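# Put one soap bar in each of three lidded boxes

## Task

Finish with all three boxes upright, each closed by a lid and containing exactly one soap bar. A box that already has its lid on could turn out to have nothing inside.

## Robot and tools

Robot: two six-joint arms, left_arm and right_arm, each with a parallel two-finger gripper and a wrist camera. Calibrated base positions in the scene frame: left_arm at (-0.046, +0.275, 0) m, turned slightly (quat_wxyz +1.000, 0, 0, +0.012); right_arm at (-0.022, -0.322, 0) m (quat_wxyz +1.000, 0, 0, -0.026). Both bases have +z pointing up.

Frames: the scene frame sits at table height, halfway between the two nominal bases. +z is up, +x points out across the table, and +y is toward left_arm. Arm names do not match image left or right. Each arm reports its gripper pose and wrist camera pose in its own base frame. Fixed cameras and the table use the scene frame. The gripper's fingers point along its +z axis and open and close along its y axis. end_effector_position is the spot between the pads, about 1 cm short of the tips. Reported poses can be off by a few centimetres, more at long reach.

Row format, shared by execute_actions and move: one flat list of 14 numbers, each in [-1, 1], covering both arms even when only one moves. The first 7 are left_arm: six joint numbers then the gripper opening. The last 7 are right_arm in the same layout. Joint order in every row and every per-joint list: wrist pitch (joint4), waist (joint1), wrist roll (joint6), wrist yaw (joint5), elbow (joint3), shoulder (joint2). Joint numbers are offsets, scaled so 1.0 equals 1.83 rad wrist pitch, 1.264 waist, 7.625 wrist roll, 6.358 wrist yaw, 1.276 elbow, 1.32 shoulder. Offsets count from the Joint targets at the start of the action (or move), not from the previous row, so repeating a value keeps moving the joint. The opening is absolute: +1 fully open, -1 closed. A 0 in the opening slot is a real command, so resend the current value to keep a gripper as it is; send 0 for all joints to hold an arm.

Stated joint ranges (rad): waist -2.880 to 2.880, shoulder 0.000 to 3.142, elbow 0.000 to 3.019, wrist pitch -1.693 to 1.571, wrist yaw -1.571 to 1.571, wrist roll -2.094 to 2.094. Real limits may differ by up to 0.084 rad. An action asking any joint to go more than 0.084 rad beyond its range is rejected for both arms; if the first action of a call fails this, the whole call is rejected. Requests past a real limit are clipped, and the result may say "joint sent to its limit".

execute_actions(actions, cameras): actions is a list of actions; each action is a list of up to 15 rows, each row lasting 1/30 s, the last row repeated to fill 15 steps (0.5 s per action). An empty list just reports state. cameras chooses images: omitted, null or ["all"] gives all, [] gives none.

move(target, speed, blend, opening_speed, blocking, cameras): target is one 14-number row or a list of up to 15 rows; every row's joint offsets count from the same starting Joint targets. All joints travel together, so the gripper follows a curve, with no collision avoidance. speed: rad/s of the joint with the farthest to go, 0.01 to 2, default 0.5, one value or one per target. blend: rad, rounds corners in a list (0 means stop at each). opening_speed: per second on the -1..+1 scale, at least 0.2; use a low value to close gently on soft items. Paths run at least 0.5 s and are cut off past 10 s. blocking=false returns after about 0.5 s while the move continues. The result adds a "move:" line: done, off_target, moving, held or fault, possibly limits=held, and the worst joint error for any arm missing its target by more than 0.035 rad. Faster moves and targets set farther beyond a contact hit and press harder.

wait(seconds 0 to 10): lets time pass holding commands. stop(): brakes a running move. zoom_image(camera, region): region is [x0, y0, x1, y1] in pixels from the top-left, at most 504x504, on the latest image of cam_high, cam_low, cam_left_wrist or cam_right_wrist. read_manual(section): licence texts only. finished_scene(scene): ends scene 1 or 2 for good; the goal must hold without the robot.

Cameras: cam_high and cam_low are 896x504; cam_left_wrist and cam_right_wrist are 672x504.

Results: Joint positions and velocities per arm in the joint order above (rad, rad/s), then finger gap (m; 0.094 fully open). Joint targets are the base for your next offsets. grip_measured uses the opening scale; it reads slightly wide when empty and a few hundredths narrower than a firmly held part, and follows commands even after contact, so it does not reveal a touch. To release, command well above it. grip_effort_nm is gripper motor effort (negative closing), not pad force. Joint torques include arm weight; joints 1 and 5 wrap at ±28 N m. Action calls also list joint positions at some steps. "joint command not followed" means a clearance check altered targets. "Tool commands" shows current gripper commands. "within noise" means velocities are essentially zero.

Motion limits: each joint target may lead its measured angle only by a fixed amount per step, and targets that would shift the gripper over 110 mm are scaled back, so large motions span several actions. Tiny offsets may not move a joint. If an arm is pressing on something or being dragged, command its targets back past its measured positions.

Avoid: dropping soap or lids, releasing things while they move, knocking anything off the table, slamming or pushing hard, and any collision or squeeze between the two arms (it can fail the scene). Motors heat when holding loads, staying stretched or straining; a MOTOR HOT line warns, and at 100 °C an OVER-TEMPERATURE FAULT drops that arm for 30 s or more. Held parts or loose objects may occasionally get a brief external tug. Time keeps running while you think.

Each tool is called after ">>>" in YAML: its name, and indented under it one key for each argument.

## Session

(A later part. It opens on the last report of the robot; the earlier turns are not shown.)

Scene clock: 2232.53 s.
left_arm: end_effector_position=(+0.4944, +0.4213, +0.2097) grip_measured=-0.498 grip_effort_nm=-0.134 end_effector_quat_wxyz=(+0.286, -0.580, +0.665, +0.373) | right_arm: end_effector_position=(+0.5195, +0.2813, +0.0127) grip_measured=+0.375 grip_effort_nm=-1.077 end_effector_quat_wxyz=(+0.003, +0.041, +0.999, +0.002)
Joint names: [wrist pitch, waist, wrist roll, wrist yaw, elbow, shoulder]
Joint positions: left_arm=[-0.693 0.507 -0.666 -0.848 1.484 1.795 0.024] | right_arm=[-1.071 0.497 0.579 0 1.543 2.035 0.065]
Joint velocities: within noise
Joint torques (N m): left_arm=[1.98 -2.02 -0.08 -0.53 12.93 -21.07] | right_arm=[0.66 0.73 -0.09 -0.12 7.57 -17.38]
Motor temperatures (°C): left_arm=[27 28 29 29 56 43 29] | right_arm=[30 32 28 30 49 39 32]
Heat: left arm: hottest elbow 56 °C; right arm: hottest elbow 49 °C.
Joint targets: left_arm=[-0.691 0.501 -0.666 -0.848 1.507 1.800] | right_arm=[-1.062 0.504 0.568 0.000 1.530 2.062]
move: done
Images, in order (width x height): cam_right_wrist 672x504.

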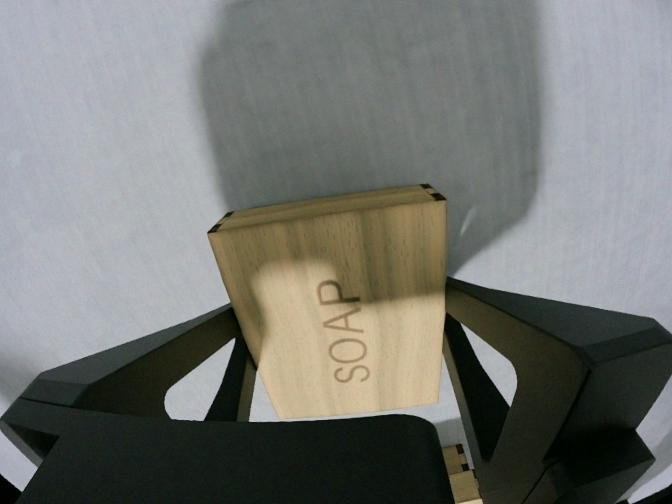

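>>> move:
  target: [0,0,0,0,0,0,-0.5,0,0,0,0,0,0.0080,0.2]
  speed: 0.05
  cameras: []

>>> move:
  target: [0,0,0,0,0,0,-0.5,0,0,0,0,0,0,0.7]
  opening_speed: 0.3
  cameras: ["cam_right_wrist","cam_low"]

Scene clock: 2254.60 s.
left_arm: end_effector_position=(+0.4944, +0.4213, +0.2097) grip_measured=-0.498 grip_effort_nm=-0.134 end_effector_quat_wxyz=(+0.286, -0.580, +0.665, +0.373) | right_arm: end_effector_position=(+0.5190, +0.2811, +0.0094) grip_measured=+0.375 grip_effort_nm=-1.082 end_effector_quat_wxyz=(+0.001, +0.041, +0.999, +0.001)
Joint names: [wrist pitch, waist, wrist roll, wrist yaw, elbow, shoulder]
Joint positions: left_arm=[-0.693 0.507 -0.666 -0.848 1.484 1.795 0.024] | right_arm=[-1.07 0.497 0.579 0 1.543 2.04 0.065]
Joint velocities: within noise
Joint torques (N m): left_arm=[1.99 -2.08 -0.08 -0.53 12.93 -21.01] | right_arm=[0.68 0.73 -0.09 -0.12 7.53 -16.91]
Motor temperatures (°C): left_arm=[27 28 29 29 56 43 29] | right_arm=[30 32 28 30 48 37 32]
Heat: left arm: hottest elbow 56 °C; right arm: hottest elbow 48 °C.
Joint targets: left_arm=[-0.691 0.501 -0.666 -0.848 1.507 1.800] | right_arm=[-1.062 0.504 0.568 0.000 1.530 2.073]
move: done
No camera images: "cameras" was empty.

Scene clock: 2256.57 s.
left_arm: end_effector_position=(+0.4944, +0.4213, +0.2097) grip_measured=-0.498 grip_effort_nm=-0.134 end_effector_quat_wxyz=(+0.286, -0.580, +0.665, +0.373) | right_arm: end_effector_position=(+0.5190, +0.2811, +0.0094) grip_measured=+0.698 grip_effort_nm=0.037 end_effector_quat_wxyz=(+0.001, +0.041, +0.999, +0.001)
Joint names: [wrist pitch, waist, wrist roll, wrist yaw, elbow, shoulder]
Joint positions: left_arm=[-0.693 0.507 -0.666 -0.848 1.484 1.795 0.024] | right_arm=[-1.07 0.497 0.579 0 1.543 2.04 0.08]
Joint velocities: within noise
Joint torques (N m): left_arm=[1.96 -1.96 -0.08 -0.53 12.93 -21.07] | right_arm=[0.69 0.73 -0.09 -0.12 7.53 -17.08]
Motor temperatures (°C): left_arm=[27 28 29 29 56 43 29] | right_arm=[30 32 28 30 48 37 32]
Heat: left arm: hottest elbow 56 °C; right arm: hottest elbow 48 °C.
Joint targets: left_arm=[-0.691 0.501 -0.666 -0.848 1.507 1.800] | right_arm=[-1.062 0.504 0.568 0.000 1.530 2.073]
move: done
Images, in order (width x height): cam_low 896x504, cam_right_wrist 672x504.

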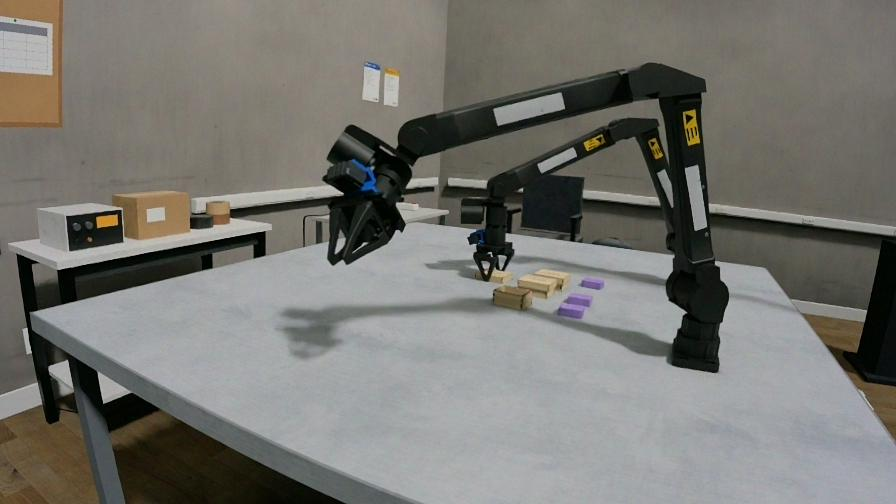

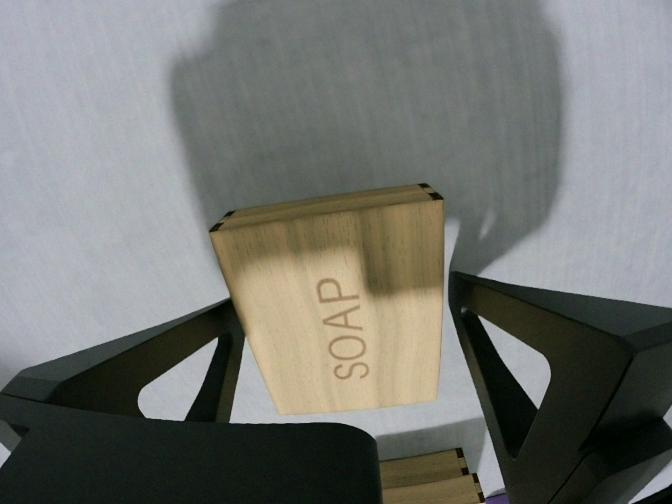

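>>> move:
  target:
    - [0,0,0,0,0,0,-0.5,-0.0546,0,0,0,0.01,-0.1515,0.7]
    - [0,0,0,0,0,0,-0.5,-0.1337,0.4573,0.0555,0,0.0165,-0.228,0.7]
  speed: [0.4,0.8]
  blend: 0.03
  cameras: ["cam_right_wrist"]

Scene clock: 2279.47 s.
left_arm: end_effector_position=(+0.4944, +0.4213, +0.2097) grip_measured=-0.498 grip_effort_nm=-0.144 end_effector_quat_wxyz=(+0.286, -0.580, +0.665, +0.373) | right_arm: end_effector_position=(+0.2538, +0.4843, +0.1534) grip_measured=+0.698 grip_effort_nm=0.042 end_effector_quat_wxyz=(+0.009, -0.055, +0.998, +0.017)
Joint names: [wrist pitch, waist, wrist roll, wrist yaw, elbow, shoulder]
Joint positions: left_arm=[-0.693 0.507 -0.666 -0.848 1.484 1.795 0.024] | right_arm=[-1.299 1.089 0.979 -0.001 1.543 1.776 0.08]
Joint velocities: within noise
Joint torques (N m): left_arm=[1.98 -1.96 -0.09 -0.53 12.94 -21.01] | right_arm=[0.13 -0.5 0.09 -0.08 10.28 -17.32]
Motor temperatures (°C): left_arm=[27 28 29 29 56 43 29] | right_arm=[30 32 28 30 48 37 31]
Heat: left arm: hottest elbow 56 °C; right arm: hottest elbow 48 °C.
Joint targets: left_arm=[-0.691 0.501 -0.666 -0.848 1.507 1.800] | right_arm=[-1.307 1.082 0.991 0.000 1.551 1.772]
move: done
Images, in order (width x height): cam_right_wrist 672x504.

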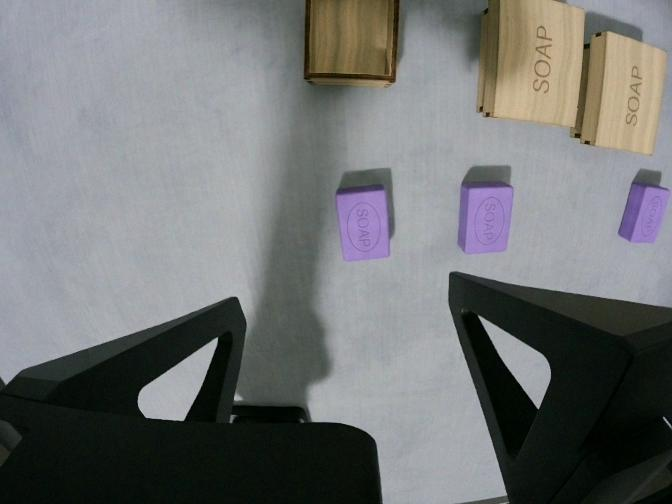

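>>> move:
  target: [0,0,0,0,0,0,-0.5,0.1142,-0.0063,0.0064,0,-0.1418,0.0712,0.3]
  speed: 0.4
  cameras: ["cam_right_wrist"]

Scene clock: 2307.50 s.
left_arm: end_effector_position=(+0.4944, +0.4213, +0.2097) grip_measured=-0.498 grip_effort_nm=-0.139 end_effector_quat_wxyz=(+0.286, -0.580, +0.665, +0.373) | right_arm: end_effector_position=(+0.2490, +0.4674, +0.0541) grip_measured=+0.302 grip_effort_nm=-0.125 end_effector_quat_wxyz=(-0.003, -0.027, +1.000, -0.005)
Joint names: [wrist pitch, waist, wrist roll, wrist yaw, elbow, shoulder]
Joint positions: left_arm=[-0.693 0.507 -0.666 -0.848 1.484 1.795 0.024] | right_arm=[-1.107 1.082 1.028 -0.001 1.378 1.855 0.061]
Joint velocities: within noise
Joint torques (N m): left_arm=[1.98 -2.02 -0.09 -0.53 12.93 -21.07] | right_arm=[0.64 -0.62 0.16 -0.08 7.94 -16.5]
Motor temperatures (°C): left_arm=[27 28 29 29 56 43 29] | right_arm=[29 32 28 30 49 37 31]
Heat: left arm: hottest elbow 56 °C; right arm: hottest elbow 49 °C.
Joint targets: left_arm=[-0.691 0.501 -0.666 -0.848 1.507 1.800] | right_arm=[-1.098 1.074 1.040 0.000 1.370 1.866]
move: done
Images, in order (width x height): cam_right_wrist 672x504.

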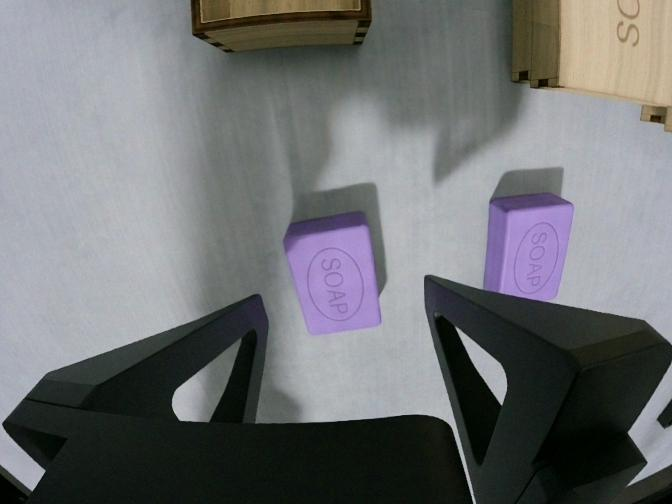

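>>> move:
  target: [0,0,0,0,0,0,-0.5,0.0508,0.0055,0,0,-0.0284,0.0417,0.3]
  speed: 0.15
  cameras: ["cam_right_wrist"]

Scene clock: 2320.10 s.
left_arm: end_effector_position=(+0.4944, +0.4213, +0.2097) grip_measured=-0.498 grip_effort_nm=-0.139 end_effector_quat_wxyz=(+0.286, -0.580, +0.665, +0.373) | right_arm: end_effector_position=(+0.2513, +0.4716, +0.0213) grip_measured=+0.302 grip_effort_nm=-0.134 end_effector_quat_wxyz=(+0.001, -0.027, +1.000, +0.003)
Joint names: [wrist pitch, waist, wrist roll, wrist yaw, elbow, shoulder]
Joint positions: left_arm=[-0.693 0.507 -0.666 -0.848 1.484 1.795 0.024] | right_arm=[-1.014 1.082 1.029 -0.001 1.346 1.898 0.061]
Joint velocities: within noise
Joint torques (N m): left_arm=[1.98 -2.02 -0.08 -0.53 12.94 -21.07] | right_arm=[0.65 0.03 0.11 -0.08 7.3 -15.5]
Motor temperatures (°C): left_arm=[27 28 29 29 56 43 29] | right_arm=[29 32 28 30 48 38 31]
Heat: left arm: hottest elbow 56 °C; right arm: hottest elbow 48 °C.
Joint targets: left_arm=[-0.691 0.501 -0.666 -0.848 1.507 1.800] | right_arm=[-1.005 1.081 1.040 0.000 1.334 1.921]
move: done
Images, in order (width x height): cam_right_wrist 672x504.

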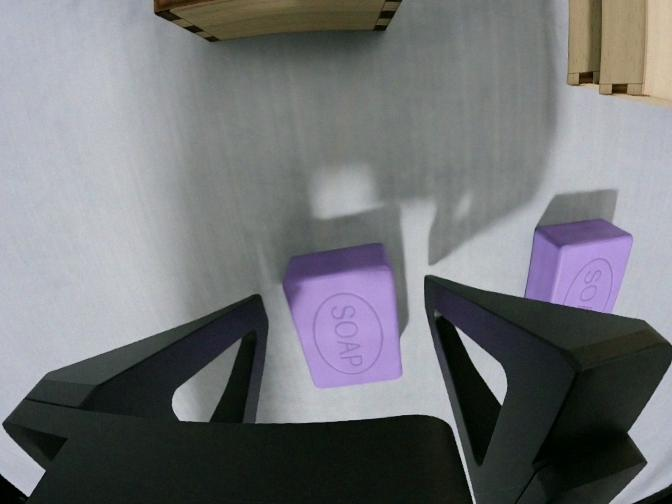

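>>> move:
  target: [0,0,0,0,0,0,-0.5,0,0,0,0,0,0,-0.45]
  opening_speed: 0.25
  cameras: ["cam_right_wrist"]

Scene clock: 2333.70 s.
left_arm: end_effector_position=(+0.4944, +0.4213, +0.2097) grip_measured=-0.498 grip_effort_nm=-0.129 end_effector_quat_wxyz=(+0.286, -0.580, +0.665, +0.373) | right_arm: end_effector_position=(+0.2513, +0.4716, +0.0213) grip_measured=-0.233 grip_effort_nm=-1.077 end_effector_quat_wxyz=(+0.001, -0.027, +1.000, +0.003)
Joint names: [wrist pitch, waist, wrist roll, wrist yaw, elbow, shoulder]
Joint positions: left_arm=[-0.693 0.507 -0.666 -0.848 1.484 1.795 0.024] | right_arm=[-1.014 1.082 1.029 -0.001 1.346 1.898 0.036]
Joint velocities: within noise
Joint torques (N m): left_arm=[1.96 -2.02 -0.08 -0.53 12.93 -21.01] | right_arm=[0.68 0.03 0.12 -0.08 7.32 -15.56]
Motor temperatures (°C): left_arm=[27 28 29 29 56 43 29] | right_arm=[29 32 28 30 47 38 31]
Heat: left arm: hottest elbow 56 °C; right arm: hottest elbow 47 °C.
Joint targets: left_arm=[-0.691 0.501 -0.666 -0.848 1.507 1.800] | right_arm=[-1.005 1.081 1.040 0.000 1.334 1.921]
move: done
Images, in order (width x height): cam_right_wrist 672x504.

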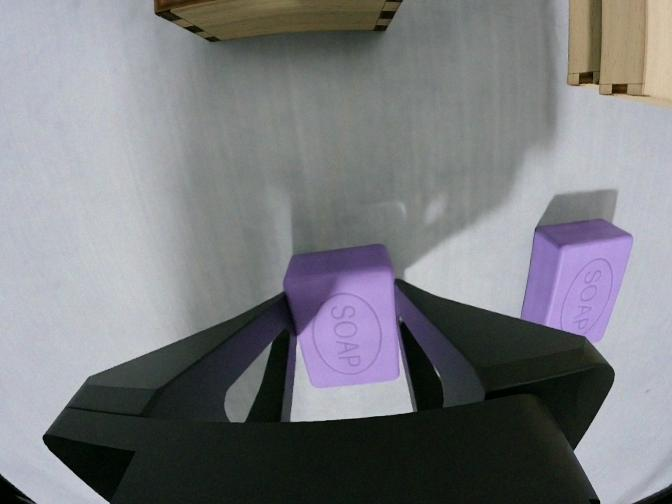

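>>> move:
  target:
    - [0,0,0,0,0,0,-0.5,-0.0546,0,0,0,0.0470,-0.0985,-0.45]
    - [0,0,0,0,0,0,-0.5,-0.1694,-0.1588,-0.0117,0,0.3605,0.0652,-0.45]
  blend: 0.03
  speed: 0.4
  cameras: ["cam_right_wrist"]

Scene clock: 2350.93 s.
left_arm: end_effector_position=(+0.4944, +0.4213, +0.2097) grip_measured=-0.498 grip_effort_nm=-0.129 end_effector_quat_wxyz=(+0.286, -0.580, +0.665, +0.373) | right_arm: end_effector_position=(+0.3889, +0.4691, +0.1130) grip_measured=-0.233 grip_effort_nm=-1.082 end_effector_quat_wxyz=(+0.005, +0.042, +0.999, +0.008)
Joint names: [wrist pitch, waist, wrist roll, wrist yaw, elbow, shoulder]
Joint positions: left_arm=[-0.693 0.507 -0.666 -0.848 1.484 1.795 0.024] | right_arm=[-1.307 0.879 0.963 -0.001 1.733 1.978 0.036]
Joint velocities: within noise
Joint torques (N m): left_arm=[1.98 -2.08 -0.08 -0.53 12.97 -21.01] | right_arm=[0.03 0.15 -0.08 -0.1 14.65 -17.49]
Motor temperatures (°C): left_arm=[27 28 29 29 56 43 29] | right_arm=[29 32 28 30 47 37 32]
Heat: left arm: hottest elbow 56 °C; right arm: hottest elbow 47 °C.
Joint targets: left_arm=[-0.691 0.501 -0.666 -0.848 1.507 1.800] | right_arm=[-1.315 0.880 0.951 0.000 1.794 2.007]
move: off_target (right_arm); right_arm: the elbow is farthest, 0.061 rad from its target
Images, in order (width x height): cam_right_wrist 672x504.

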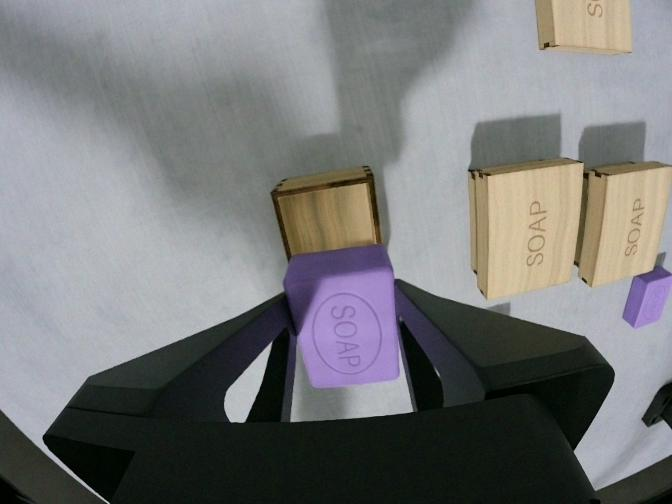

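>>> move:
  target: [0,0,0,0,0,0,-0.5,0.0579,0.0095,0.0051,0,-0.0929,0.0402,-0.45]
  speed: 0.3
  cameras: ["cam_right_wrist","cam_low"]

>>> zoom_image:
  camera: "cam_low"
  region: [470, 245, 570, 315]

Scene clock: 2372.60 s.
left_arm: end_effector_position=(+0.4944, +0.4213, +0.2097) grip_measured=-0.498 grip_effort_nm=-0.139 end_effector_quat_wxyz=(+0.286, -0.580, +0.665, +0.373) | right_arm: end_effector_position=(+0.3871, +0.4725, +0.0569) grip_measured=-0.233 grip_effort_nm=-1.072 end_effector_quat_wxyz=(-0.002, +0.046, +0.999, -0.002)
Joint names: [wrist pitch, waist, wrist roll, wrist yaw, elbow, shoulder]
Joint positions: left_arm=[-0.693 0.507 -0.666 -0.848 1.484 1.795 0.024] | right_arm=[-1.218 0.885 0.978 -0.001 1.684 2.043 0.036]
Joint velocities: within noise
Joint torques (N m): left_arm=[1.95 -2.02 -0.08 -0.53 12.94 -21.01] | right_arm=[0.65 0.79 0.13 -0.1 8.44 -19.19]
Motor temperatures (°C): left_arm=[27 28 29 29 56 43 29] | right_arm=[29 32 28 30 51 37 32]
Heat: left arm: hottest elbow 56 °C; right arm: hottest elbow 51 °C.
Joint targets: left_arm=[-0.691 0.501 -0.666 -0.848 1.507 1.800] | right_arm=[-1.209 0.892 0.989 0.000 1.675 2.060]
move: done
Images, in order (width x height): cam_low 896x504, cam_right_wrist 672x504.

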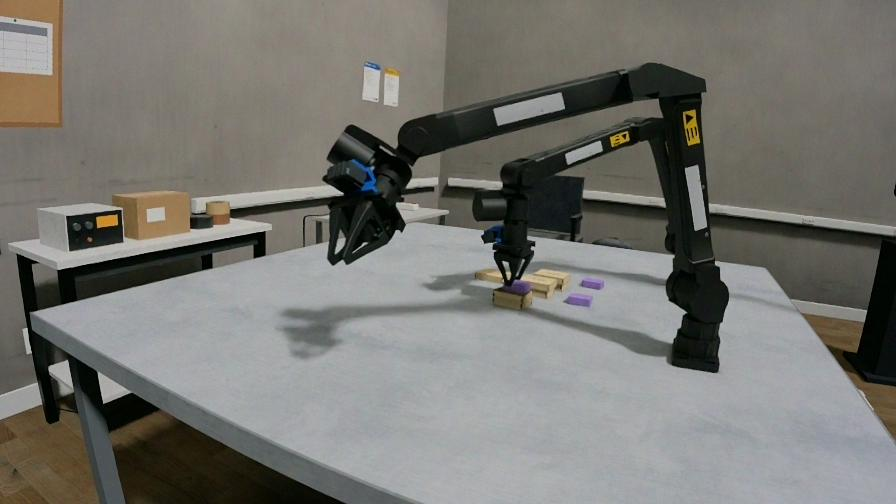

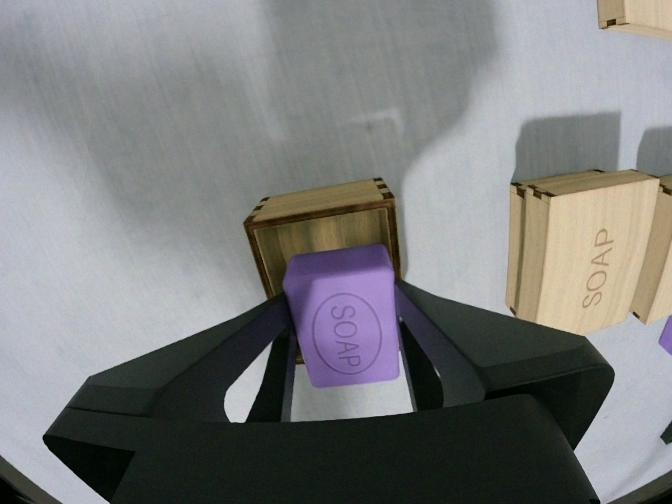

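Scaled by 5.040 from the camera's 896x504 image, which has a finer 1280x720 frame.

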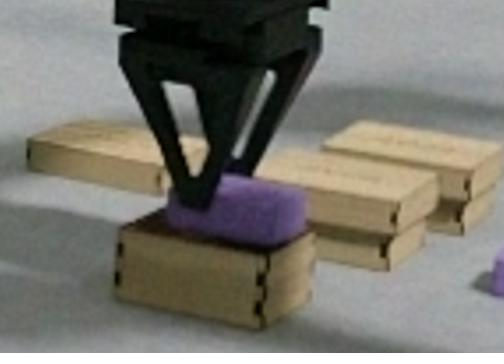

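>>> move:
  target:
    - [0,0,0,0,0,0,-0.5,0,0.0067,0.0008,0,0,0,-0.45]
    - [0,0,0,0,0,0,-0.5,0.0385,0.0067,0.0008,0,-0.0317,0.0258,-0.45]
  speed: 0.08
  cameras: ["cam_right_wrist","cam_low"]

>>> zoom_image:
  camera: "cam_low"
  region: [470, 245, 570, 315]

Scene clock: 2395.80 s.
left_arm: end_effector_position=(+0.4944, +0.4213, +0.2097) grip_measured=-0.498 grip_effort_nm=-0.134 end_effector_quat_wxyz=(+0.286, -0.580, +0.665, +0.373) | right_arm: end_effector_position=(+0.3858, +0.4787, +0.0475) grip_measured=-0.233 grip_effort_nm=-1.077 end_effector_quat_wxyz=(+0.008, +0.045, +0.999, +0.010)
Joint names: [wrist pitch, waist, wrist roll, wrist yaw, elbow, shoulder]
Joint positions: left_arm=[-0.693 0.507 -0.666 -0.848 1.484 1.795 0.024] | right_arm=[-1.16 0.894 0.983 0.002 1.658 2.043 0.036]
Joint velocities: within noise
Joint torques (N m): left_arm=[1.98 -2.02 -0.08 -0.53 12.94 -21.07] | right_arm=[1.14 0.73 0.12 -0.22 7.17 -16.21]
Motor temperatures (°C): left_arm=[27 28 29 29 56 43 29] | right_arm=[29 32 28 30 51 37 32]
Heat: left arm: hottest elbow 56 °C; right arm: hottest elbow 51 °C.
Joint targets: left_arm=[-0.691 0.501 -0.666 -0.848 1.507 1.800] | right_arm=[-1.138 0.901 0.996 -0.001 1.635 2.094]
move: off_target (right_arm); right_arm: the shoulder is farthest, 0.051 rad from its target
Images, in order (width x height): cam_low 896x504, cam_right_wrist 672x504.

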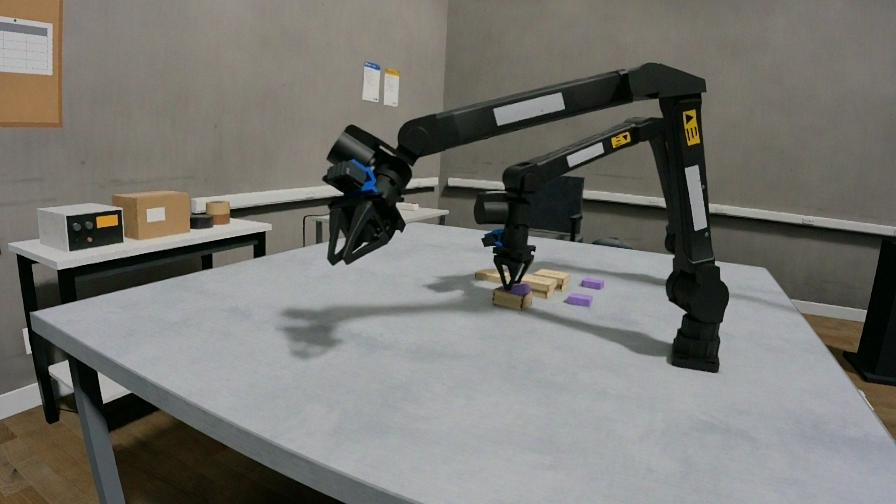

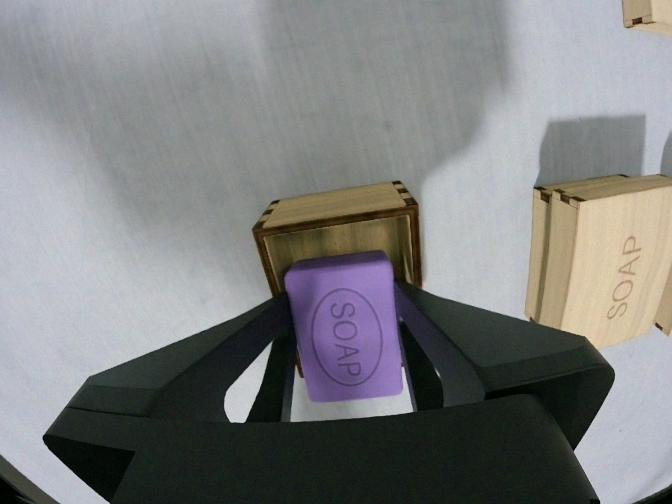

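Scaled by 5.040 from the camera's 896x504 image, which has a finer 1280x720 frame.

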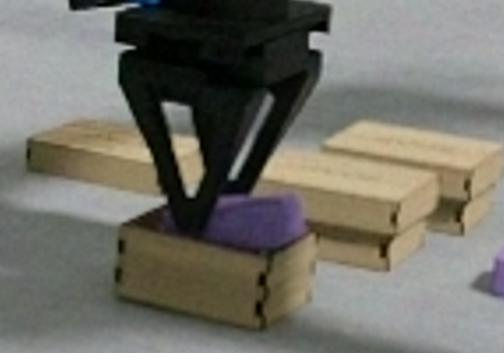

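>>> move:
  target:
    - [0,0,0,0,0,0,-0.5,0,0,0,0,0,-0.0379,-0.45]
    - [0,0,0,0,0,0,-0.5,-0.0385,0,0,0,0.0600,-0.0379,-0.45]
    - [0,0,0,0,0,0,-0.5,-0.0385,0,0,0,0.0396,-0.0182,-0.45]
    - [0,0,0,0,0,0,-0.5,0,0,0,0,0.0102,0.0083,-0.45]
  speed: [0.15,0.15,0.15,0.06]
  cameras: ["cam_right_wrist","cam_low"]

>>> zoom_image:
  camera: "cam_low"
  region: [470, 245, 570, 315]

Scene clock: 2420.63 s.
left_arm: end_effector_position=(+0.4944, +0.4213, +0.2097) grip_measured=-0.498 grip_effort_nm=-0.134 end_effector_quat_wxyz=(+0.286, -0.580, +0.665, +0.373) | right_arm: end_effector_position=(+0.3851, +0.4781, +0.0434) grip_measured=-0.233 grip_effort_nm=-1.072 end_effector_quat_wxyz=(+0.005, +0.046, +0.999, +0.007)
Joint names: [wrist pitch, waist, wrist roll, wrist yaw, elbow, shoulder]
Joint positions: left_arm=[-0.693 0.507 -0.666 -0.848 1.484 1.795 0.024] | right_arm=[-1.161 0.894 0.986 0.001 1.658 2.05 0.036]
Joint velocities: within noise
Joint torques (N m): left_arm=[1.98 -1.96 -0.08 -0.53 12.94 -21.07] | right_arm=[1.24 0.73 0.1 -0.16 8.27 -16.15]
Motor temperatures (°C): left_arm=[27 28 29 29 56 43 29] | right_arm=[29 32 28 30 49 37 32]
Heat: left arm: hottest elbow 56 °C; right arm: hottest elbow 49 °C.
Joint targets: left_arm=[-0.691 0.501 -0.666 -0.848 1.507 1.800] | right_arm=[-1.139 0.901 0.996 0.000 1.648 2.105]
move: off_target (right_arm); right_arm: the shoulder is farthest, 0.055 rad from its target
Images, in order (width x height): cam_low 896x504, cam_right_wrist 672x504.

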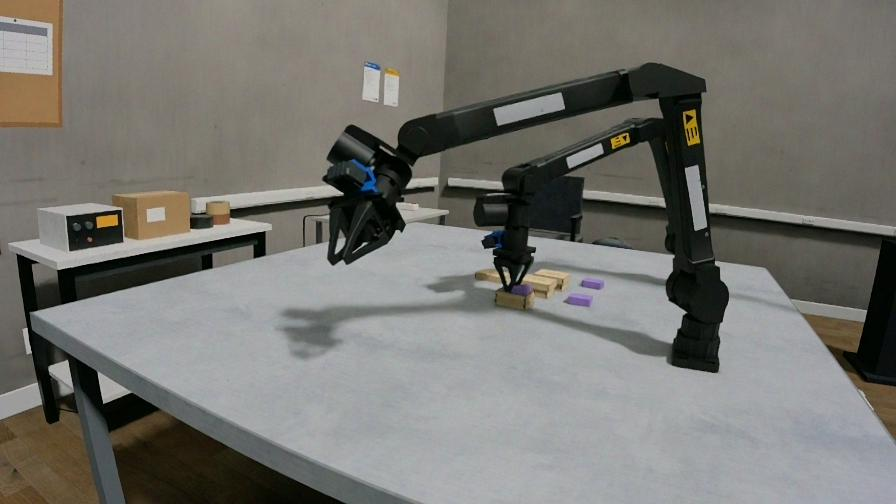

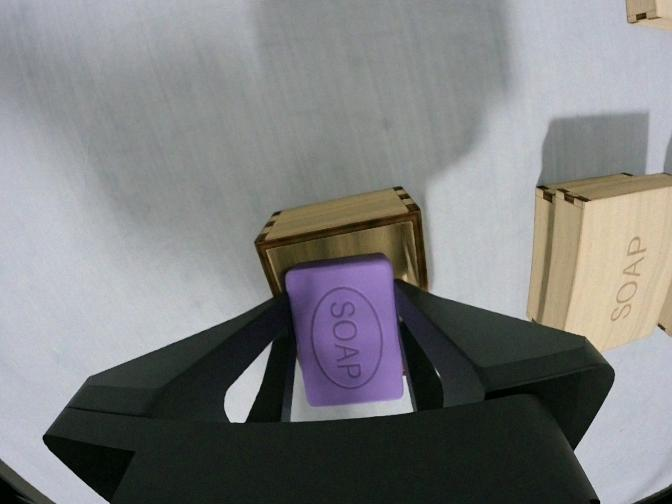

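Scaled by 5.040 from the camera's 896x504 image, which has a finer 1280x720 frame.

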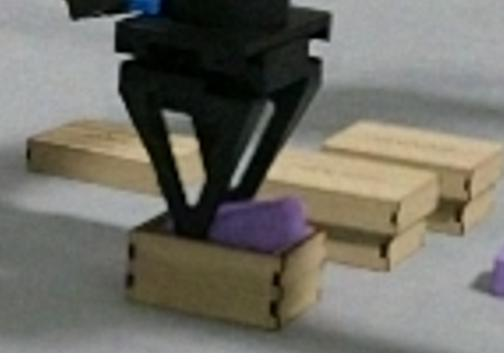

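>>> move:
  target:
    - [0,0,0,0,0,0,-0.5,0,0,0,0,0.0,-0.06,-0.45]
    - [0,0,0,0,0,0,-0.5,-0.0385,0,0,0,0.0500,-0.06,-0.45]
  speed: [0.15,0.15]
  cameras: ["cam_right_wrist","cam_low"]

>>> zoom_image:
  camera: "cam_low"
  region: [470, 245, 570, 315]

Scene clock: 2431.73 s.
left_arm: end_effector_position=(+0.4944, +0.4213, +0.2097) grip_measured=-0.498 grip_effort_nm=-0.134 end_effector_quat_wxyz=(+0.286, -0.580, +0.665, +0.373) | right_arm: end_effector_position=(+0.3793, +0.4709, +0.0468) grip_measured=-0.233 grip_effort_nm=-1.077 end_effector_quat_wxyz=(-0.004, +0.046, +0.999, -0.007)
Joint names: [wrist pitch, waist, wrist roll, wrist yaw, elbow, shoulder]
Joint positions: left_arm=[-0.693 0.507 -0.666 -0.848 1.484 1.795 0.024] | right_arm=[-1.201 0.894 0.986 0.001 1.658 2.044 0.036]
Joint velocities: within noise
Joint torques (N m): left_arm=[1.98 -2.02 -0.08 -0.53 12.94 -21.01] | right_arm=[-0.05 0.73 0.1 -0.16 13.59 -21.6]
Motor temperatures (°C): left_arm=[27 28 29 29 56 43 29] | right_arm=[29 32 28 30 49 37 32]
Heat: left arm: hottest elbow 56 °C; right arm: hottest elbow 49 °C.
Joint targets: left_arm=[-0.691 0.501 -0.666 -0.848 1.507 1.800] | right_arm=[-1.209 0.901 0.996 0.000 1.712 2.026]
move: off_target (right_arm); right_arm: the elbow is farthest, 0.054 rad from its target
Images, in order (width x height): cam_low 896x504, cam_right_wrist 672x504.

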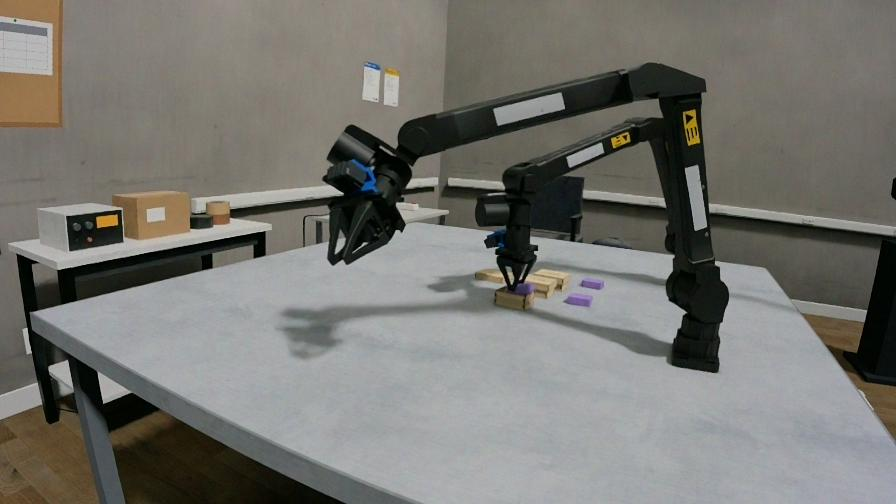

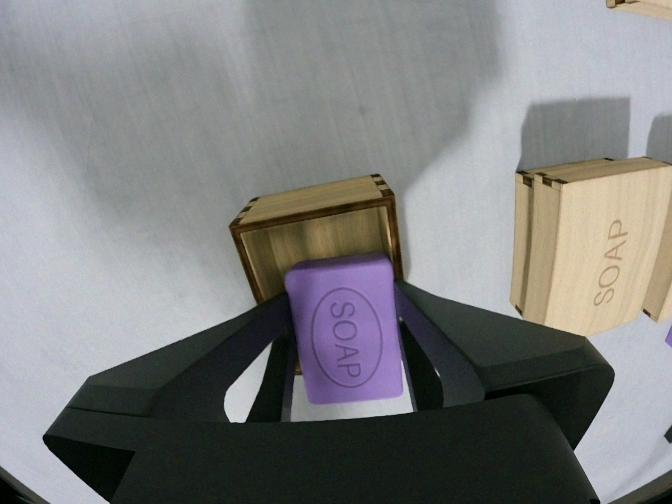

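Scaled by 5.040 from the camera's 896x504 image, which has a finer 1280x720 frame.

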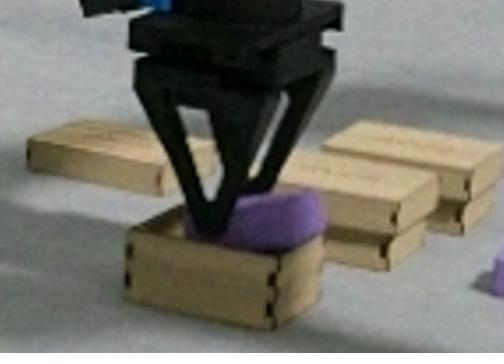

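>>> move:
  target: [0,0,0,0,0,0,-0.5,0,0,0,0,0.0300,-0.05,-0.45]
  speed: 0.2
  cameras: ["cam_right_wrist","cam_low"]

>>> zoom_image:
  camera: "cam_low"
  region: [470, 245, 570, 315]

Scene clock: 2441.03 s.
left_arm: end_effector_position=(+0.4944, +0.4213, +0.2097) grip_measured=-0.498 grip_effort_nm=-0.134 end_effector_quat_wxyz=(+0.286, -0.580, +0.665, +0.373) | right_arm: end_effector_position=(+0.3909, +0.4853, +0.1092) grip_measured=-0.233 grip_effort_nm=-1.077 end_effector_quat_wxyz=(+0.031, +0.046, +0.998, +0.041)
Joint names: [wrist pitch, waist, wrist roll, wrist yaw, elbow, shoulder]
Joint positions: left_arm=[-0.693 0.507 -0.666 -0.848 1.484 1.795 0.024] | right_arm=[-1.202 0.894 0.986 0.001 1.697 1.964 0.036]
Joint velocities: within noise
Joint torques (N m): left_arm=[1.96 -2.02 -0.08 -0.53 12.96 -21.01] | right_arm=[0.29 0.73 0.09 -0.16 14.08 -19.78]
Motor temperatures (°C): left_arm=[27 28 29 29 56 43 29] | right_arm=[29 32 28 30 51 37 32]
Heat: left arm: hottest elbow 56 °C; right arm: hottest elbow 51 °C.
Joint targets: left_arm=[-0.691 0.501 -0.666 -0.848 1.507 1.800] | right_arm=[-1.209 0.901 0.996 0.000 1.750 1.960]
move: off_target (right_arm); right_arm: the elbow is farthest, 0.053 rad from its target
Images, in order (width x height): cam_low 896x504, cam_right_wrist 672x504.

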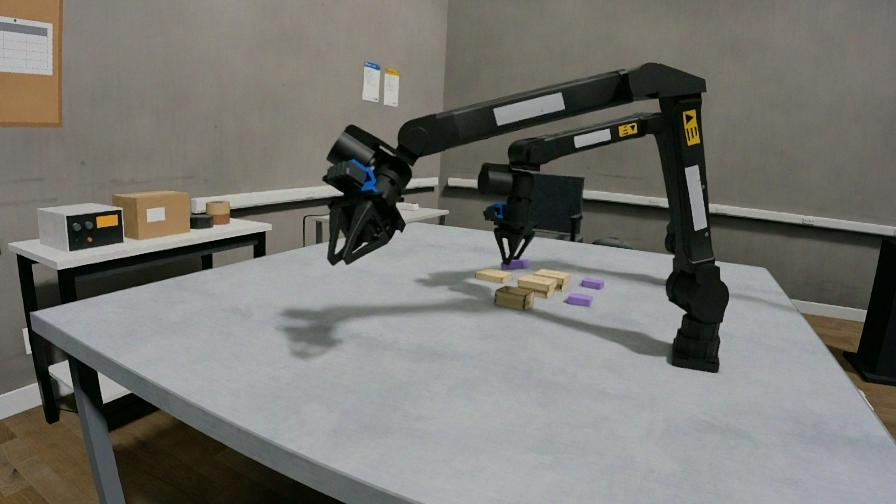

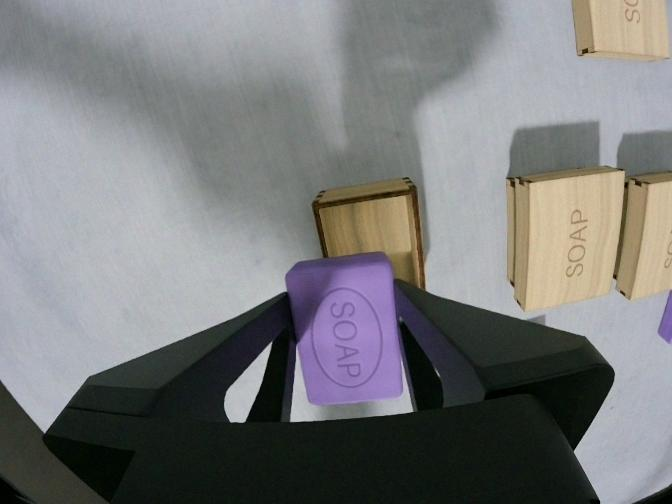

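Scaled by 5.040 from the camera's 896x504 image, which has a finer 1280x720 frame.

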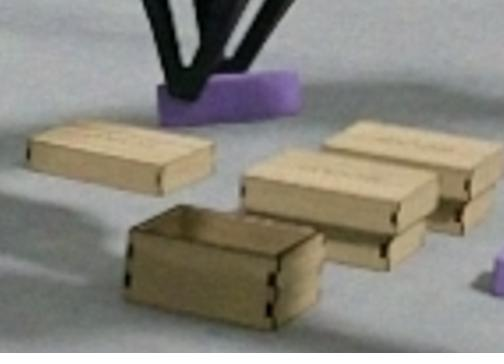

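>>> move:
  target:
    - [0,0,0,0,0,0,-0.5,0.0607,0.1424,0.0058,0,-0.2978,-0.0712,-0.45]
    - [0,0,0,0,0,0,-0.5,0.1115,0.1424,0.0058,0,-0.326,-0.0295,-0.45]
  speed: [0.4,0.08]
  cameras: ["cam_right_wrist","cam_low"]

>>> zoom_image:
  camera: "cam_low"
  region: [520, 255, 620, 325]

Scene clock: 2467.43 s.
left_arm: end_effector_position=(+0.4944, +0.4213, +0.2097) grip_measured=-0.498 grip_effort_nm=-0.129 end_effector_quat_wxyz=(+0.286, -0.580, +0.665, +0.373) | right_arm: end_effector_position=(+0.2536, +0.4720, +0.0249) grip_measured=-0.233 grip_effort_nm=-1.082 end_effector_quat_wxyz=(+0.003, -0.025, +1.000, +0.005)
Joint names: [wrist pitch, waist, wrist roll, wrist yaw, elbow, shoulder]
Joint positions: left_arm=[-0.693 0.507 -0.666 -0.848 1.484 1.795 0.024] | right_arm=[-1.015 1.079 1.029 0 1.349 1.892 0.036]
Joint velocities: within noise
Joint torques (N m): left_arm=[1.99 -2.02 -0.08 -0.53 12.93 -21.01] | right_arm=[0.75 0.44 0.11 -0.13 7.17 -15.09]
Motor temperatures (°C): left_arm=[27 28 29 29 56 43 29] | right_arm=[29 32 28 30 53 38 33]
Heat: left arm: hottest elbow 56 °C; right arm: hottest elbow 53 °C.
Joint targets: left_arm=[-0.691 0.501 -0.666 -0.848 1.507 1.800] | right_arm=[-1.005 1.081 1.040 0.000 1.334 1.921]
move: done
Images, in order (width x height): cam_low 896x504, cam_right_wrist 672x504.

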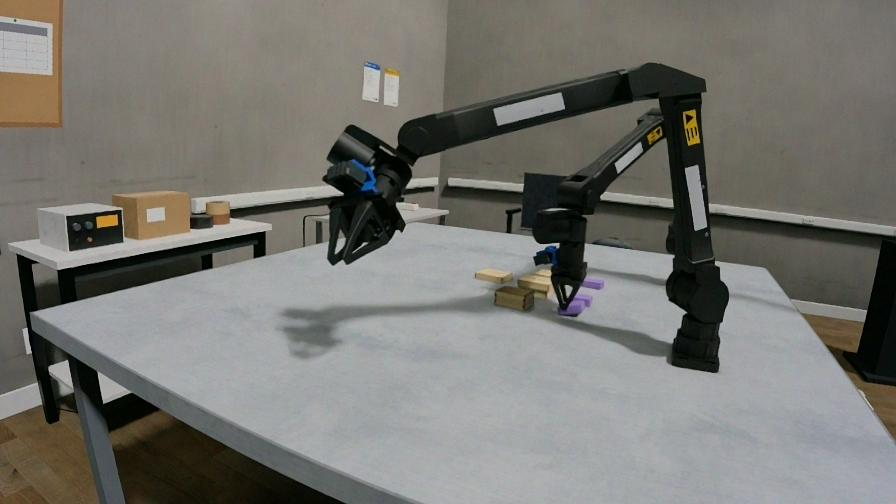

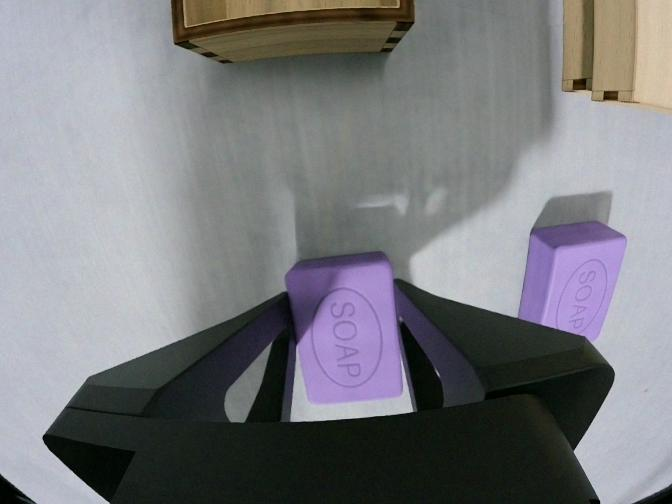

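Scaled by 5.040 from the camera's 896x504 image, which has a finer 1280x720 frame.

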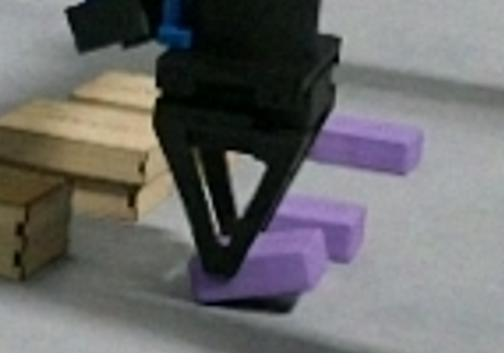

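>>> move:
  target: [0,0,0,0,0,0,-0.5,0,0,0,0,0,0.0185,-0.45]
  speed: 0.06
  cameras: []

>>> move:
  target: [0,0,0,0,0,0,-0.5,0,0,0,0,0,0,0.3]
  opening_speed: 0.25
  cameras: ["cam_right_wrist"]

Scene clock: 2476.33 s.
left_arm: end_effector_position=(+0.4944, +0.4213, +0.2097) grip_measured=-0.498 grip_effort_nm=-0.134 end_effector_quat_wxyz=(+0.286, -0.580, +0.665, +0.373) | right_arm: end_effector_position=(+0.2536, +0.4720, +0.0245) grip_measured=-0.233 grip_effort_nm=-1.077 end_effector_quat_wxyz=(+0.003, -0.025, +1.000, +0.005)
Joint names: [wrist pitch, waist, wrist roll, wrist yaw, elbow, shoulder]
Joint positions: left_arm=[-0.693 0.507 -0.666 -0.848 1.484 1.795 0.024] | right_arm=[-1.015 1.079 1.029 0 1.349 1.893 0.036]
Joint velocities: within noise
Joint torques (N m): left_arm=[1.98 -2.02 -0.08 -0.53 12.94 -21.01] | right_arm=[0.73 0.26 0.11 -0.14 7.17 -13.33]
Motor temperatures (°C): left_arm=[27 28 29 29 56 43 29] | right_arm=[29 32 28 30 52 38 33]
Heat: left arm: hottest elbow 56 °C; right arm: hottest elbow 52 °C.
Joint targets: left_arm=[-0.691 0.501 -0.666 -0.848 1.507 1.800] | right_arm=[-1.005 1.081 1.040 0.000 1.334 1.945]
move: off_target (right_arm); right_arm: the shoulder is farthest, 0.052 rad from its target
No camera images: "cameras" was empty.

Scene clock: 2479.63 s.
left_arm: end_effector_position=(+0.4944, +0.4213, +0.2097) grip_measured=-0.498 grip_effort_nm=-0.134 end_effector_quat_wxyz=(+0.286, -0.580, +0.665, +0.373) | right_arm: end_effector_position=(+0.2523, +0.4696, +0.0092) grip_measured=+0.298 grip_effort_nm=0.046 end_effector_quat_wxyz=(-0.004, -0.025, +1.000, -0.007)
Joint names: [wrist pitch, waist, wrist roll, wrist yaw, elbow, shoulder]
Joint positions: left_arm=[-0.693 0.507 -0.666 -0.848 1.484 1.795 0.024] | right_arm=[-1.012 1.079 1.029 0 1.349 1.923 0.061]
Joint velocities: within noise
Joint torques (N m): left_arm=[1.96 -2.02 -0.08 -0.53 12.94 -21.07] | right_arm=[0.59 0.32 0.11 -0.14 6.97 -15.85]
Motor temperatures (°C): left_arm=[27 28 29 29 56 43 29] | right_arm=[29 32 28 30 52 38 32]
Heat: left arm: hottest elbow 56 °C; right arm: hottest elbow 52 °C.
Joint targets: left_arm=[-0.691 0.501 -0.666 -0.848 1.507 1.800] | right_arm=[-1.005 1.081 1.040 0.000 1.334 1.945]
move: done
Images, in order (width x height): cam_right_wrist 672x504.

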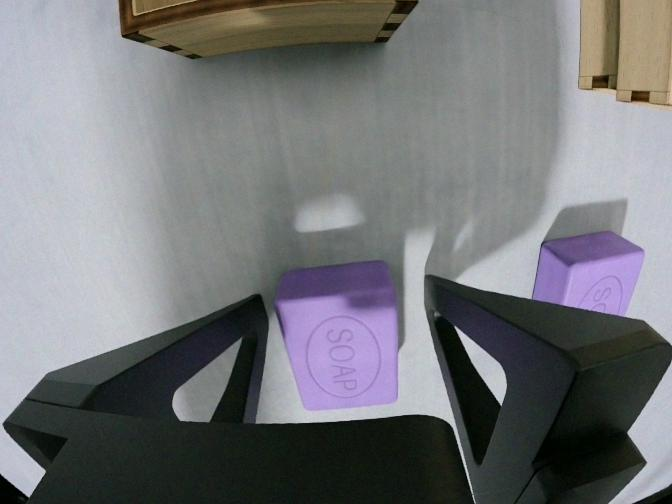

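>>> move:
  target: [0,0,0,0,0,0,-0.5,-0.008,0.0048,0,0,0,-0.034,0.3]
  speed: 0.1
  cameras: []

>>> move:
  target: [0,0,0,0,0,0,-0.5,0,0,0,0,0,0,-0.45]
  opening_speed: 0.25
  cameras: ["cam_right_wrist","cam_low"]

>>> zoom_image:
  camera: "cam_low"
  region: [520, 255, 620, 325]

Scene clock: 2498.63 s.
left_arm: end_effector_position=(+0.4944, +0.4213, +0.2097) grip_measured=-0.498 grip_effort_nm=-0.134 end_effector_quat_wxyz=(+0.286, -0.580, +0.665, +0.373) | right_arm: end_effector_position=(+0.2528, +0.4705, +0.0137) grip_measured=+0.298 grip_effort_nm=0.032 end_effector_quat_wxyz=(-0.001, -0.025, +1.000, -0.003)
Joint names: [wrist pitch, waist, wrist roll, wrist yaw, elbow, shoulder]
Joint positions: left_arm=[-0.693 0.507 -0.666 -0.848 1.484 1.795 0.024] | right_arm=[-1.012 1.079 1.029 0 1.349 1.914 0.061]
Joint velocities: within noise
Joint torques (N m): left_arm=[1.96 -1.96 -0.08 -0.53 12.93 -21.01] | right_arm=[0.08 0.85 0.11 -0.14 7.02 -18.96]
Motor temperatures (°C): left_arm=[27 28 29 29 56 43 29] | right_arm=[29 32 28 30 50 37 32]
Heat: left arm: hottest elbow 56 °C; right arm: hottest elbow 50 °C.
Joint targets: left_arm=[-0.691 0.501 -0.666 -0.848 1.507 1.800] | right_arm=[-1.020 1.087 1.040 0.000 1.334 1.900]
move: done
No camera images: "cameras" was empty.

Scene clock: 2501.83 s.
left_arm: end_effector_position=(+0.4944, +0.4213, +0.2097) grip_measured=-0.498 grip_effort_nm=-0.134 end_effector_quat_wxyz=(+0.286, -0.580, +0.665, +0.373) | right_arm: end_effector_position=(+0.2528, +0.4705, +0.0137) grip_measured=-0.218 grip_effort_nm=-1.077 end_effector_quat_wxyz=(-0.001, -0.025, +1.000, -0.003)
Joint names: [wrist pitch, waist, wrist roll, wrist yaw, elbow, shoulder]
Joint positions: left_arm=[-0.693 0.507 -0.666 -0.848 1.484 1.795 0.024] | right_arm=[-1.012 1.079 1.029 0 1.349 1.914 0.037]
Joint velocities: within noise
Joint torques (N m): left_arm=[1.99 -2.02 -0.08 -0.53 12.93 -21.07] | right_arm=[0.08 0.85 0.11 -0.14 7.04 -18.55]
Motor temperatures (°C): left_arm=[27 28 29 29 56 43 29] | right_arm=[29 32 28 30 50 37 32]
Heat: left arm: hottest elbow 56 °C; right arm: hottest elbow 50 °C.
Joint targets: left_arm=[-0.691 0.501 -0.666 -0.848 1.507 1.800] | right_arm=[-1.020 1.087 1.040 0.000 1.334 1.900]
move: done
Images, in order (width x height): cam_low 896x504, cam_right_wrist 672x504.

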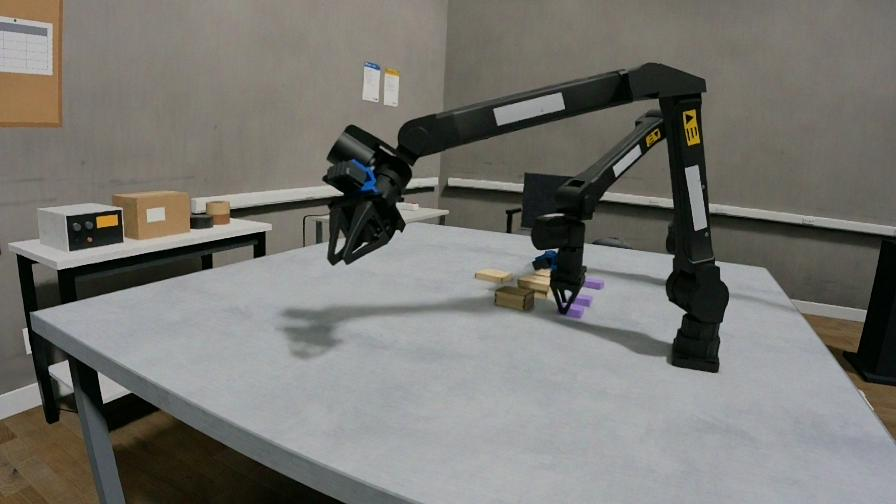

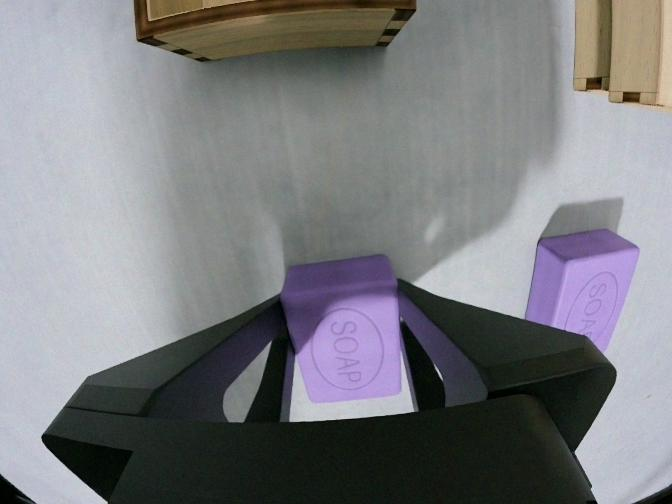

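Scaled by 5.040 from the camera's 896x504 image, which has a finer 1280x720 frame.

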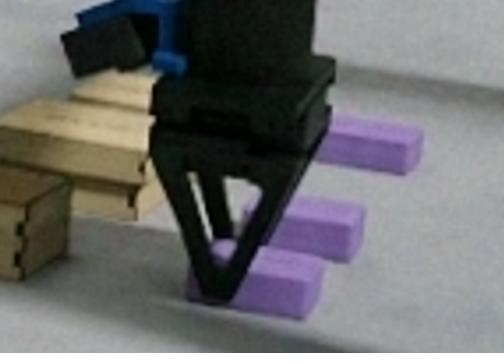

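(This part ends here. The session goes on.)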